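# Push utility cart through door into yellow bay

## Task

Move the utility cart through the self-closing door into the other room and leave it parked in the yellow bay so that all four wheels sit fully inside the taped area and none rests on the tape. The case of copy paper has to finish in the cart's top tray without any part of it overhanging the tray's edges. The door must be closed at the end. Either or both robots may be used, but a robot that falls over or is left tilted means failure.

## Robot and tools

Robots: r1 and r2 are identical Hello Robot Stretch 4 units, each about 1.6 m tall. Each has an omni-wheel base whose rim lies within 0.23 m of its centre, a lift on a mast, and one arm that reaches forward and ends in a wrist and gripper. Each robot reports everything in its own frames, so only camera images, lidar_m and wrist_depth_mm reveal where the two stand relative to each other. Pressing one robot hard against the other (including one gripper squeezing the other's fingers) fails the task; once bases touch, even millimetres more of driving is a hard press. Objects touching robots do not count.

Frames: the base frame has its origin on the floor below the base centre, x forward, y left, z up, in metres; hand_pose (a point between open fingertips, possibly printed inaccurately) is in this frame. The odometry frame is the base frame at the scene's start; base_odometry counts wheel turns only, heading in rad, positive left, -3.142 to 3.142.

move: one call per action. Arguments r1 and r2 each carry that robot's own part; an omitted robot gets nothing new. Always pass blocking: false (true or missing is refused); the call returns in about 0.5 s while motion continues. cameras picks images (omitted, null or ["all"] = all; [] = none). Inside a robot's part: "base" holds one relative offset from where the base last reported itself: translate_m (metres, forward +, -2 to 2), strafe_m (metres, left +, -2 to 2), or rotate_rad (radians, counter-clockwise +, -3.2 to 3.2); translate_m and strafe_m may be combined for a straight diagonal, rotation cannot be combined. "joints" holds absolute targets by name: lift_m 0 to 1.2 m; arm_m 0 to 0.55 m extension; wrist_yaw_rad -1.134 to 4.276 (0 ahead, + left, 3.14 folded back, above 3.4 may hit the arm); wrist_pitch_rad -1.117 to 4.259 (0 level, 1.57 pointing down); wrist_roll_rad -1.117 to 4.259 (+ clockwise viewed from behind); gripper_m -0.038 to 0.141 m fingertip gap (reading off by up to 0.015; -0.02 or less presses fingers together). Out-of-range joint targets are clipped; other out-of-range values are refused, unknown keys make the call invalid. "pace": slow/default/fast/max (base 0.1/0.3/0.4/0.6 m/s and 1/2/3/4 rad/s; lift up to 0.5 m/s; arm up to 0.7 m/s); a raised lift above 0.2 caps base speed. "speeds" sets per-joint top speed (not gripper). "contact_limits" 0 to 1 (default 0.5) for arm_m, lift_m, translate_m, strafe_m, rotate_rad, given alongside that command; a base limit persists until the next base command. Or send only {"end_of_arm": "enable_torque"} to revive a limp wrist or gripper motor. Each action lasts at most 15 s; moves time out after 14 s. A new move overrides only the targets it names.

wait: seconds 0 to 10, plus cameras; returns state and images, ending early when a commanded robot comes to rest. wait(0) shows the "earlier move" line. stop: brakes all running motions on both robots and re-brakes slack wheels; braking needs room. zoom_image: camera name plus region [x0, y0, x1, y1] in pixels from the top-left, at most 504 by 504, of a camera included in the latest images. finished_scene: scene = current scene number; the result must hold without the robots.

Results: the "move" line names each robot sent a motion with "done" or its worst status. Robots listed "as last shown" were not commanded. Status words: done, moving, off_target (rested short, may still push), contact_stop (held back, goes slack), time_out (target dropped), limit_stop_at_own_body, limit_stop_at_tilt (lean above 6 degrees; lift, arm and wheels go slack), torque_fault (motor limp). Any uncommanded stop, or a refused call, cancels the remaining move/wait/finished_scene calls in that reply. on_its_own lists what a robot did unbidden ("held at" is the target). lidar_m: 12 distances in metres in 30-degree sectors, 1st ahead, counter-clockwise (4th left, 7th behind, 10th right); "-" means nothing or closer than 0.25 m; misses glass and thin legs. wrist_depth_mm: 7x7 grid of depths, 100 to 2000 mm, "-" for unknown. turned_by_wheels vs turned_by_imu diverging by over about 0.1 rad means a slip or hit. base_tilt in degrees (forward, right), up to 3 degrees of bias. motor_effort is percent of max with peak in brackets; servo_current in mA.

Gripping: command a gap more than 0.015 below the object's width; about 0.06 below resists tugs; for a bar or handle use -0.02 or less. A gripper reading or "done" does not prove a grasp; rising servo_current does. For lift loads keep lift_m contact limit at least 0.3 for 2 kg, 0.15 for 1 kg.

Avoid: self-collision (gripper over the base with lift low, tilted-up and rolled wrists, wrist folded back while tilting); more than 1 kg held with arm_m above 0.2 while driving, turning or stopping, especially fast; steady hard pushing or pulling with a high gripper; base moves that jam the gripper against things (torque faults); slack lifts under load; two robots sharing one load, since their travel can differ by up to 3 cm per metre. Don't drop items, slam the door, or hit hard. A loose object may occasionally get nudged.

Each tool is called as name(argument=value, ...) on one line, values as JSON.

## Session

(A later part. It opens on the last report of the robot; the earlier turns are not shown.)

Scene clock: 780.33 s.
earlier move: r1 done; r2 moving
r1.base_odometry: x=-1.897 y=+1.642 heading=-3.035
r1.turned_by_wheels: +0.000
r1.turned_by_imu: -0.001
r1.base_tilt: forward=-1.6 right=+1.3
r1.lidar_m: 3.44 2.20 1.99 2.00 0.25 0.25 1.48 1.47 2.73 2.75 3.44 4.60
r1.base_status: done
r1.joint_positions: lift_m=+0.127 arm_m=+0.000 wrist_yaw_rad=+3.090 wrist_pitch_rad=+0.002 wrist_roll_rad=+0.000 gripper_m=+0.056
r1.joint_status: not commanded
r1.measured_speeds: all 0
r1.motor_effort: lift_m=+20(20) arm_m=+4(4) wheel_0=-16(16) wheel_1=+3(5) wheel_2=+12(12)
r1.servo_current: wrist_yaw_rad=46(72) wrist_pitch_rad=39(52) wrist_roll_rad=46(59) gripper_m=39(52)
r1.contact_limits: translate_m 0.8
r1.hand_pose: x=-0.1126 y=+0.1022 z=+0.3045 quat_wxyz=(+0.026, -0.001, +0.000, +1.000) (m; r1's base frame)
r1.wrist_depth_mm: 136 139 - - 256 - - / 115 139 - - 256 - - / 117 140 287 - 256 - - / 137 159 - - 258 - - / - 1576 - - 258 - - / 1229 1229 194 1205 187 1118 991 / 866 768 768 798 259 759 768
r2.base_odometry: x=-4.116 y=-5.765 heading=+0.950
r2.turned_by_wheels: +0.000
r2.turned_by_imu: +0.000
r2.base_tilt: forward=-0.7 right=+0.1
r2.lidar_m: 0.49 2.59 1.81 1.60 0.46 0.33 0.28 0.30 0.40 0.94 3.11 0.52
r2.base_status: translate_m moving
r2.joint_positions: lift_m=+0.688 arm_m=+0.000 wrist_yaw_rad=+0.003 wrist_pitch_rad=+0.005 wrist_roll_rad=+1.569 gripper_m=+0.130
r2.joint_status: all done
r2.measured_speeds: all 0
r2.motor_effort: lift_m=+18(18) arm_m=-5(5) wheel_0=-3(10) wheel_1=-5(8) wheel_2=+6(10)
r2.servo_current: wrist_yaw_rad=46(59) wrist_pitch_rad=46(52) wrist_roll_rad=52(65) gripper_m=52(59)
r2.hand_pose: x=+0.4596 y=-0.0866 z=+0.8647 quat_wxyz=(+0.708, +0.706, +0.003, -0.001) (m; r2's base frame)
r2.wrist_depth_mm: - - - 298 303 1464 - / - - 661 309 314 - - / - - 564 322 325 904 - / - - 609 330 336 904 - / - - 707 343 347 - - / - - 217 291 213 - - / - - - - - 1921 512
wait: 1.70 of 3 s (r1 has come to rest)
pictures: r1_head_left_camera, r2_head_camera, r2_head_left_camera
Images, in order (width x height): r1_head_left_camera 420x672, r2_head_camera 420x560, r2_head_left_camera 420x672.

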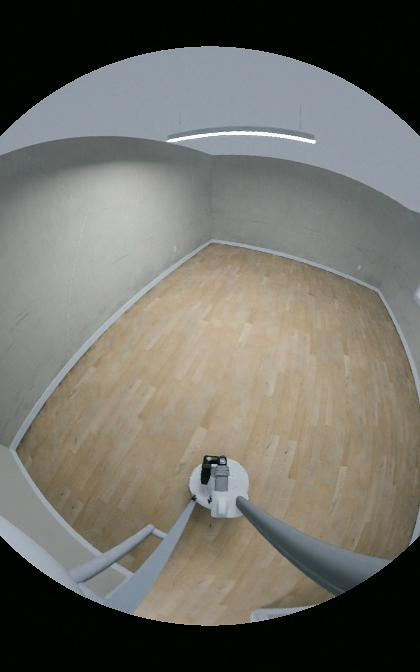

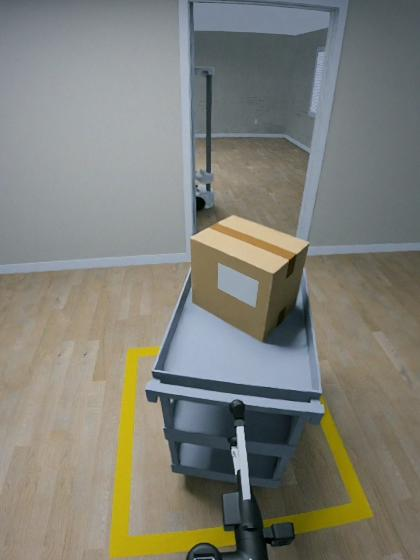

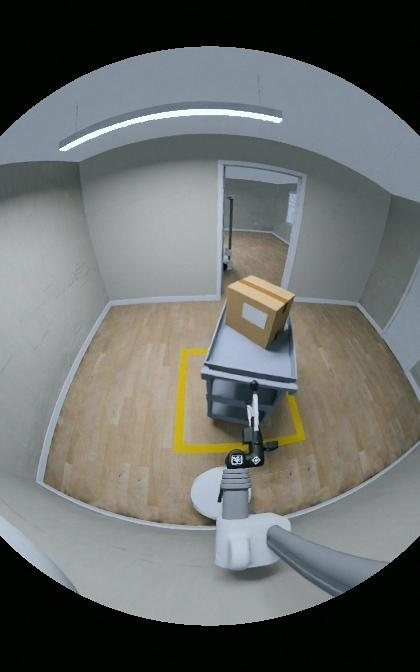

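move(blocking=false, r2={"base":{"strafe_m":0.8}}, r1={"base":{"strafe_m":-0.5,"translate_m":0.7},"contact_limits":{"translate_m":0.8}}, cameras=[])

wait(seconds=4, cameras=["r1_head_left_camera"])

wait(seconds=3, cameras=["r2_head_left_camera","r2_head_right_camera","r2_head_camera","r1_head_left_camera"])

Scene clock: 788.70 s.
earlier move: r2 done
move: r1 moving; r2 moving
r1.base_odometry: x=-1.926 y=+1.658 heading=-3.035
r1.turned_by_wheels: +0.000
r1.turned_by_imu: -0.001
r1.base_tilt: forward=-1.6 right=+1.2
r1.lidar_m: 3.42 2.23 2.00 2.03 0.25 0.25 1.51 1.51 2.72 2.76 3.42 4.53
r1.base_status: translate_m moving; strafe_m moving
r1.joint_positions: lift_m=+0.127 arm_m=+0.000 wrist_yaw_rad=+3.090 wrist_pitch_rad=+0.002 wrist_roll_rad=+0.000 gripper_m=+0.056
r1.joint_status: not commanded
r1.measured_speeds: translate_m=+0.108 strafe_m=-0.077 rotate_rad=+0.001 lift_m=+0.000 arm_m=+0.000 wrist_yaw_rad=+0.000 wrist_pitch_rad=+0.000 wrist_roll_rad=+0.000
r1.motor_effort: lift_m=+20(20) arm_m=+4(4) wheel_0=+9(18) wheel_1=-4(7) wheel_2=-7(11)
r1.servo_current: wrist_yaw_rad=46(52) wrist_pitch_rad=39(46) wrist_roll_rad=46(59) gripper_m=39(46)
r1.contact_limits: translate_m 0.8
r1.hand_pose: x=-0.1126 y=+0.1022 z=+0.3045 quat_wxyz=(+0.026, -0.001, +0.000, +1.000) (m; r1's base frame)
r1.wrist_depth_mm: 136 139 - 314 452 - - / 116 139 - 310 439 - - / 116 140 286 310 430 - - / 137 159 - 312 430 - - / - - - 314 424 - - / 1205 1229 194 315 187 1098 991 / 878 759 768 153 559 759 750
r2.base_odometry: x=-4.145 y=-5.744 heading=+0.950
r2.turned_by_wheels: +0.000
r2.turned_by_imu: +0.001
r2.base_tilt: forward=-0.7 right=+0.0
r2.lidar_m: 0.51 2.55 1.78 1.64 0.48 0.30 0.28 0.30 0.39 0.94 3.13 0.53
r2.base_status: strafe_m moving
r2.joint_positions: lift_m=+0.688 arm_m=+0.000 wrist_yaw_rad=+0.003 wrist_pitch_rad=+0.005 wrist_roll_rad=+1.569 gripper_m=+0.130
r2.joint_status: not commanded
r2.measured_speeds: translate_m=+0.000 strafe_m=+0.140 rotate_rad=+0.002 lift_m=+0.000 arm_m=+0.000 wrist_yaw_rad=+0.000 wrist_pitch_rad=+0.000 wrist_roll_rad=+0.000
r2.motor_effort: lift_m=+18(18) arm_m=-4(5) wheel_0=-9(13) wheel_1=+12(12) wheel_2=-1(5)
r2.servo_current: wrist_yaw_rad=46(59) wrist_pitch_rad=39(52) wrist_roll_rad=39(59) gripper_m=59(59)
r2.hand_pose: x=+0.4596 y=-0.0867 z=+0.8647 quat_wxyz=(+0.708, +0.706, +0.003, -0.001) (m; r2's base frame)
r2.wrist_depth_mm: - - - 307 310 1576 - / - - 615 315 320 - - / - - 559 327 334 904 - / - - 640 340 343 - - / - - 741 351 355 - - / - - 218 300 213 1430 - / - - - - - 1464 459
pictures: none
No camera images: "cameras" was empty.

Scene clock: 792.20 s.
earlier move: r1 moving; r2 done
r1.base_odometry: x=-2.646 y=+2.065 heading=-3.035
r1.turned_by_wheels: +0.000
r1.turned_by_imu: -0.002
r1.base_tilt: forward=-1.6 right=+1.3
r1.lidar_m: 3.80 2.44 2.22 2.24 2.23 1.85 1.81 2.55 2.50 2.52 3.15 3.75
r1.base_status: translate_m moving; strafe_m moving
r1.joint_positions: lift_m=+0.127 arm_m=+0.000 wrist_yaw_rad=+3.090 wrist_pitch_rad=+0.002 wrist_roll_rad=+0.000 gripper_m=+0.056
r1.joint_status: not commanded
r1.measured_speeds: all 0
r1.motor_effort: lift_m=+20(20) arm_m=+4(4) wheel_0=+1(18) wheel_1=-3(7) wheel_2=+0(11)
r1.servo_current: wrist_yaw_rad=59(72) wrist_pitch_rad=46(52) wrist_roll_rad=46(65) gripper_m=46(52)
r1.contact_limits: translate_m 0.8
r1.hand_pose: x=-0.1126 y=+0.1022 z=+0.3045 quat_wxyz=(+0.026, -0.001, +0.000, +1.000) (m; r1's base frame)
r1.wrist_depth_mm: 136 139 - - - - - / 116 139 - - - - - / 117 141 290 - - - - / 137 159 - - - - - / - - - 1921 1756 1756 1618 / 1229 1229 194 1205 188 1118 1118 / 866 768 768 809 788 759 750
r2.base_odometry: x=-4.767 y=-5.300 heading=+0.950
r2.turned_by_wheels: +0.000
r2.turned_by_imu: +0.000
r2.base_tilt: forward=-0.6 right=+0.1
r2.lidar_m: 2.44 1.43 0.95 0.91 0.53 0.37 0.33 0.35 0.47 1.14 0.85 0.96
r2.base_status: done
r2.joint_positions: lift_m=+0.688 arm_m=+0.000 wrist_yaw_rad=+0.003 wrist_pitch_rad=+0.005 wrist_roll_rad=+1.569 gripper_m=+0.130
r2.joint_status: not commanded
r2.measured_speeds: all 0
r2.motor_effort: lift_m=+18(18) arm_m=-5(5) wheel_0=-1(13) wheel_1=+1(12) wheel_2=+0(5)
r2.servo_current: wrist_yaw_rad=39(65) wrist_pitch_rad=46(52) wrist_roll_rad=52(59) gripper_m=52(59)
r2.hand_pose: x=+0.4596 y=-0.0867 z=+0.8647 quat_wxyz=(+0.708, +0.706, +0.003, -0.001) (m; r2's base frame)
r2.wrist_depth_mm: - - - - - 1708 1160 / - - - - - 1661 1205 / - - - - - 1756 1182 / - - - - - 1708 1182 / - - - - - 1618 1205 / - - 217 - 220 1397 1205 / - - - - - 1863 1182
wait: 3.50 of 4 s (r2 has come to rest)
pictures: r1_head_left_camera
Images, in order (width x height): r1_head_left_camera 420x672.

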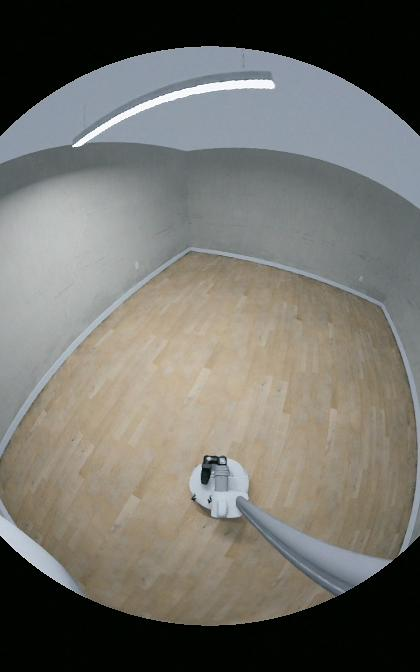

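Scene clock: 792.47 s.
earlier move: r1 done
r1.base_odometry: x=-2.646 y=+2.065 heading=-3.035
r1.turned_by_wheels: +0.000
r1.turned_by_imu: +0.000
r1.base_tilt: forward=-1.6 right=+1.3
r1.lidar_m: 3.79 2.43 2.21 2.23 2.23 1.89 1.88 2.58 2.52 2.54 3.11 3.76
r1.base_status: done
r1.joint_positions: lift_m=+0.127 arm_m=+0.000 wrist_yaw_rad=+3.090 wrist_pitch_rad=+0.002 wrist_roll_rad=+0.000 gripper_m=+0.056
r1.joint_status: not commanded
r1.measured_speeds: all 0
r1.motor_effort: lift_m=+20(20) arm_m=+4(4) wheel_0=+0(18) wheel_1=-2(7) wheel_2=+1(11)
r1.servo_current: wrist_yaw_rad=52(72) wrist_pitch_rad=39(52) wrist_roll_rad=46(72) gripper_m=46(52)
r1.contact_limits: translate_m 0.8
r1.hand_pose: x=-0.1126 y=+0.1022 z=+0.3045 quat_wxyz=(+0.026, -0.001, +0.000, +1.000) (m; r1's base frame)
r1.wrist_depth_mm: 136 139 - - - - - / 115 139 - - - - - / 117 140 290 - - - - / 138 159 - - - - - / - - - - 1808 1708 1708 / 1255 1229 193 1182 187 1138 1078 / 866 759 759 788 788 759 750
r2.base_odometry: x=-4.767 y=-5.300 heading=+0.950
r2.turned_by_wheels: +0.000
r2.turned_by_imu: +0.000
r2.base_tilt: forward=-0.6 right=+0.1
r2.lidar_m: 2.46 1.40 0.95 0.89 0.55 0.36 0.34 0.36 0.47 1.10 0.86 0.97
r2.base_status: done
r2.joint_positions: lift_m=+0.688 arm_m=+0.000 wrist_yaw_rad=+0.003 wrist_pitch_rad=+0.005 wrist_roll_rad=+1.569 gripper_m=+0.130
r2.joint_status: not commanded
r2.measured_speeds: all 0
r2.motor_effort: lift_m=+18(18) arm_m=-4(5) wheel_0=-1(13) wheel_1=+1(12) wheel_2=+0(5)
r2.servo_current: wrist_yaw_rad=59(65) wrist_pitch_rad=46(52) wrist_roll_rad=46(59) gripper_m=52(59)
r2.hand_pose: x=+0.4596 y=-0.0867 z=+0.8647 quat_wxyz=(+0.708, +0.706, +0.003, -0.001) (m; r2's base frame)
r2.wrist_depth_mm: - - - - - 1661 1182 / - - - - - 1756 1205 / - - - - - 1708 1205 / - - - - - 1756 1182 / - - - - - 1618 1205 / - - 217 - 219 1397 1205 / - - - - - 1863 1182
wait: 0.27 of 3 s (r1 has come to rest)
pictures: r1_head_left_camera, r2_head_camera, r2_head_left_camera, r2_head_right_camera
Images, in order (width x height): r1_head_left_camera 420x672, r2_head_camera 420x560, r2_head_left_camera 420x672, r2_head_right_camera 420x672.

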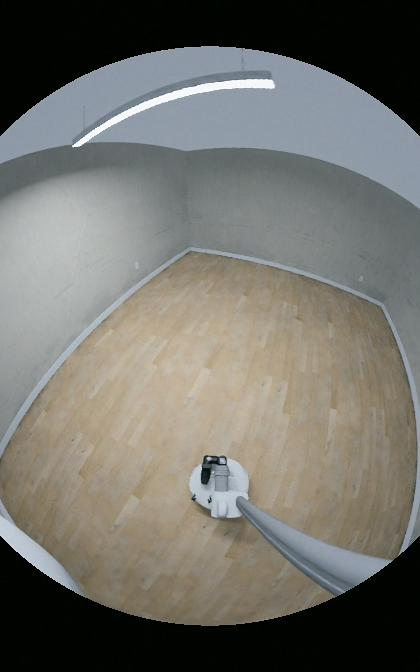

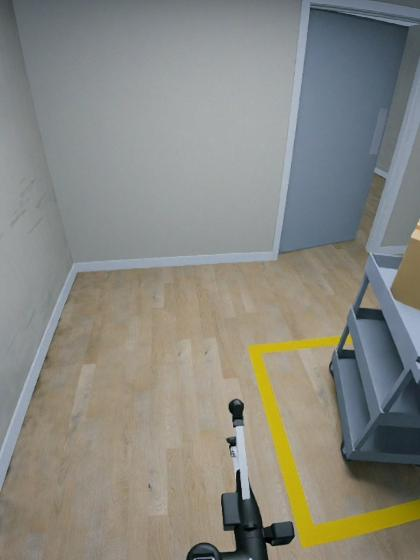

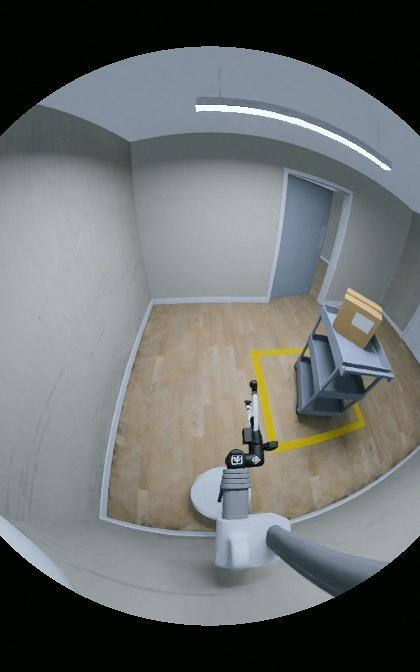

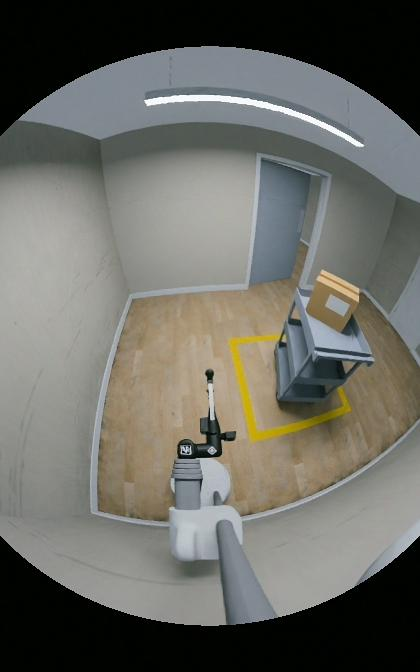

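wait(seconds=3, cameras=["r2_head_left_camera","r2_head_right_camera"])

zoom_image(camera="r2_head_left_camera", region=[230, 270, 410, 460])

zoom_image(camera="r2_head_right_camera", region=[210, 130, 390, 450])

Scene clock: 800.37 s.
r1.base_odometry: x=-2.646 y=+2.065 heading=-3.035
r1.turned_by_wheels: +0.000
r1.turned_by_imu: +0.000
r1.base_tilt: forward=-1.6 right=+1.3
r1.lidar_m: 3.77 2.44 2.22 2.22 2.21 1.99 2.03 2.54 2.51 2.54 3.14 3.74
r1.base_status: done
r1.joint_positions: lift_m=+0.127 arm_m=+0.000 wrist_yaw_rad=+3.090 wrist_pitch_rad=+0.002 wrist_roll_rad=+0.000 gripper_m=+0.056
r1.joint_status: not commanded
r1.measured_speeds: all 0
r1.motor_effort: lift_m=+20(20) arm_m=+4(4) wheel_0=+0(18) wheel_1=-2(7) wheel_2=+1(11)
r1.servo_current: wrist_yaw_rad=39(72) wrist_pitch_rad=39(52) wrist_roll_rad=39(72) gripper_m=39(52)
r1.contact_limits: translate_m 0.8
r1.hand_pose: x=-0.1126 y=+0.1022 z=+0.3045 quat_wxyz=(+0.026, -0.001, +0.000, +1.000) (m; r1's base frame)
r1.wrist_depth_mm: 136 138 - - - - - / 116 139 - - - - - / 117 140 290 - - - - / 137 160 - - - - - / - - - - - 1756 1661 / 1255 1255 193 1182 187 1138 1098 / 891 768 750 798 788 750 759
r2.base_odometry: x=-4.767 y=-5.300 heading=+0.950
r2.turned_by_wheels: +0.000
r2.turned_by_imu: +0.001
r2.base_tilt: forward=-0.7 right=+0.1
r2.lidar_m: 2.45 1.43 0.99 0.90 0.54 0.38 0.35 0.36 0.47 1.10 0.85 0.94
r2.base_status: done
r2.joint_positions: lift_m=+0.688 arm_m=+0.000 wrist_yaw_rad=+0.003 wrist_pitch_rad=+0.005 wrist_roll_rad=+1.569 gripper_m=+0.130
r2.joint_status: not commanded
r2.measured_speeds: all 0
r2.motor_effort: lift_m=+18(18) arm_m=-4(5) wheel_0=-2(13) wheel_1=+1(12) wheel_2=+0(5)
r2.servo_current: wrist_yaw_rad=46(65) wrist_pitch_rad=46(52) wrist_roll_rad=52(59) gripper_m=46(59)
r2.hand_pose: x=+0.4596 y=-0.0867 z=+0.8647 quat_wxyz=(+0.708, +0.706, +0.003, -0.001) (m; r2's base frame)
r2.wrist_depth_mm: - - - - - 1708 1138 / - - - - - 1708 1182 / - - - - - 1756 1205 / - - - - - 1708 1205 / - - - - - 1618 1205 / - - 217 - 219 1430 1205 / - - - - - 1863 1205
wait: 3.00 s; at rest from the start
pictures: r2_head_left_camera, r2_head_right_camera
Images, in order (width x height): r2_head_left_camera 420x672, r2_head_right_camera 420x672.

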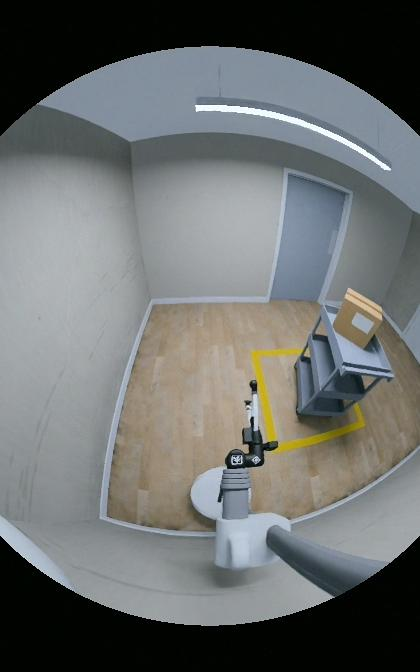

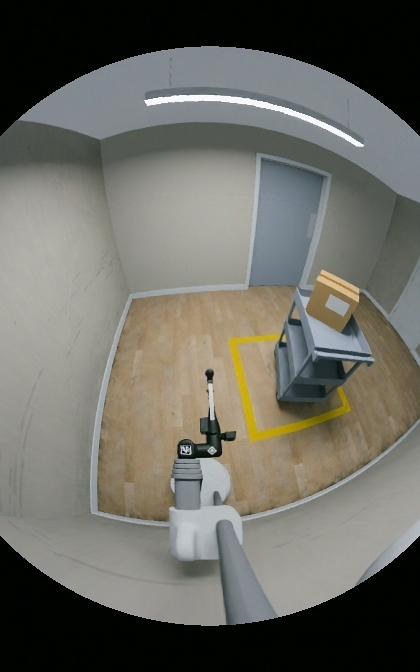

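Scaled by 2.653 from the camera's 420x672 image, which has a finer 600x960 frame.

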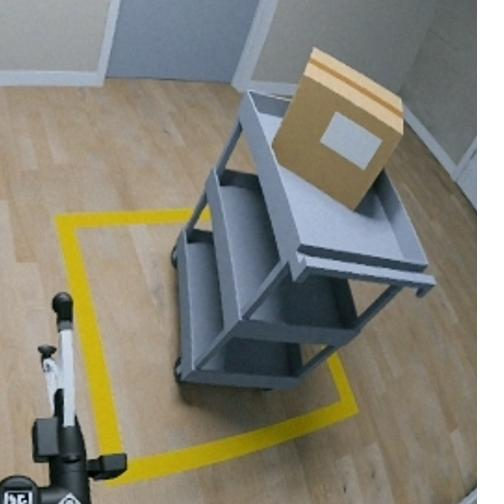

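Scaled by 1.575 from the camera's 420x672 image, which has a finer 600x960 frame.

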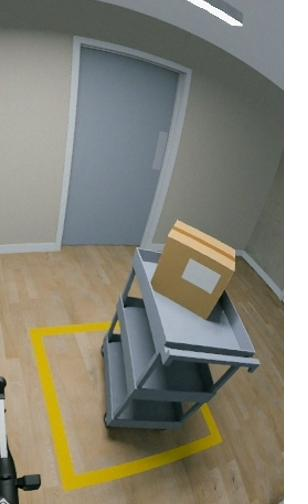

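wait(seconds=0.5, cameras=["r2_head_camera"])

zoom_image(camera="r2_head_camera", region=[220, 0, 420, 480])

Scene clock: 810.77 s.
r1.base_odometry: x=-2.646 y=+2.065 heading=-3.035
r1.turned_by_wheels: +0.000
r1.turned_by_imu: +0.000
r1.base_tilt: forward=-1.6 right=+1.3
r1.lidar_m: 3.80 2.46 2.17 2.24 2.21 2.00 2.04 2.58 2.50 2.53 3.14 3.74
r1.base_status: done
r1.joint_positions: lift_m=+0.127 arm_m=+0.000 wrist_yaw_rad=+3.090 wrist_pitch_rad=+0.002 wrist_roll_rad=+0.000 gripper_m=+0.056
r1.joint_status: not commanded
r1.measured_speeds: all 0
r1.motor_effort: lift_m=+20(20) arm_m=+4(4) wheel_0=+0(18) wheel_1=-2(7) wheel_2=+1(11)
r1.servo_current: wrist_yaw_rad=59(72) wrist_pitch_rad=46(52) wrist_roll_rad=46(72) gripper_m=46(52)
r1.contact_limits: translate_m 0.8
r1.hand_pose: x=-0.1126 y=+0.1022 z=+0.3045 quat_wxyz=(+0.026, -0.001, +0.000, +1.000) (m; r1's base frame)
r1.wrist_depth_mm: 136 139 - - - - - / 116 139 - - - - - / 116 141 289 - - - - / 137 160 - - - - - / - - - - - 1756 1708 / 1205 1229 194 1205 187 1118 1098 / 878 759 768 788 778 759 750
r2.base_odometry: x=-4.767 y=-5.300 heading=+0.950
r2.turned_by_wheels: +0.000
r2.turned_by_imu: +0.000
r2.base_tilt: forward=-0.7 right=+0.1
r2.lidar_m: 2.43 1.41 0.99 0.92 0.56 0.38 0.34 0.34 0.47 1.11 0.86 0.97
r2.base_status: done
r2.joint_positions: lift_m=+0.688 arm_m=+0.000 wrist_yaw_rad=+0.003 wrist_pitch_rad=+0.005 wrist_roll_rad=+1.569 gripper_m=+0.130
r2.joint_status: not commanded
r2.measured_speeds: all 0
r2.motor_effort: lift_m=+18(18) arm_m=-4(5) wheel_0=-1(13) wheel_1=+1(12) wheel_2=+0(5)
r2.servo_current: wrist_yaw_rad=52(65) wrist_pitch_rad=39(52) wrist_roll_rad=52(59) gripper_m=52(59)
r2.hand_pose: x=+0.4596 y=-0.0867 z=+0.8647 quat_wxyz=(+0.708, +0.706, +0.003, -0.001) (m; r2's base frame)
r2.wrist_depth_mm: - - - - - 1708 1182 / - - - - - 1708 1182 / - - - - - 1756 1182 / - - - - - 1708 1205 / - - - - - 1618 1205 / - - 217 - 220 1430 1205 / - - - - - 1863 1182
wait: 0.50 s; at rest from the start
pictures: r2_head_camera
Images, in order (width x height): r2_head_camera 420x560.

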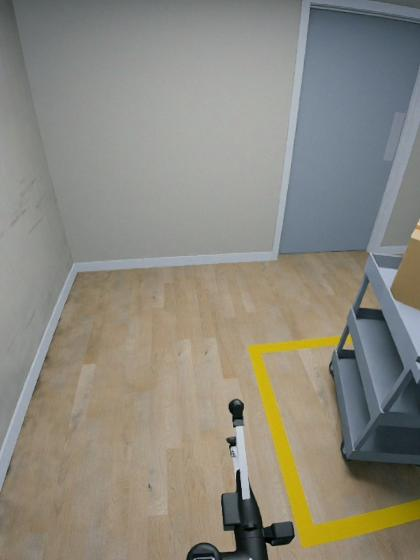

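Scaled by 1.050 from the camera's 420x560 image, which has a finer 1200x1600 frame.

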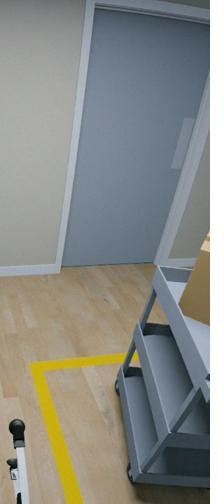

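Door shut.

finished_scene(scene=1)

The scene is finished: the task was done.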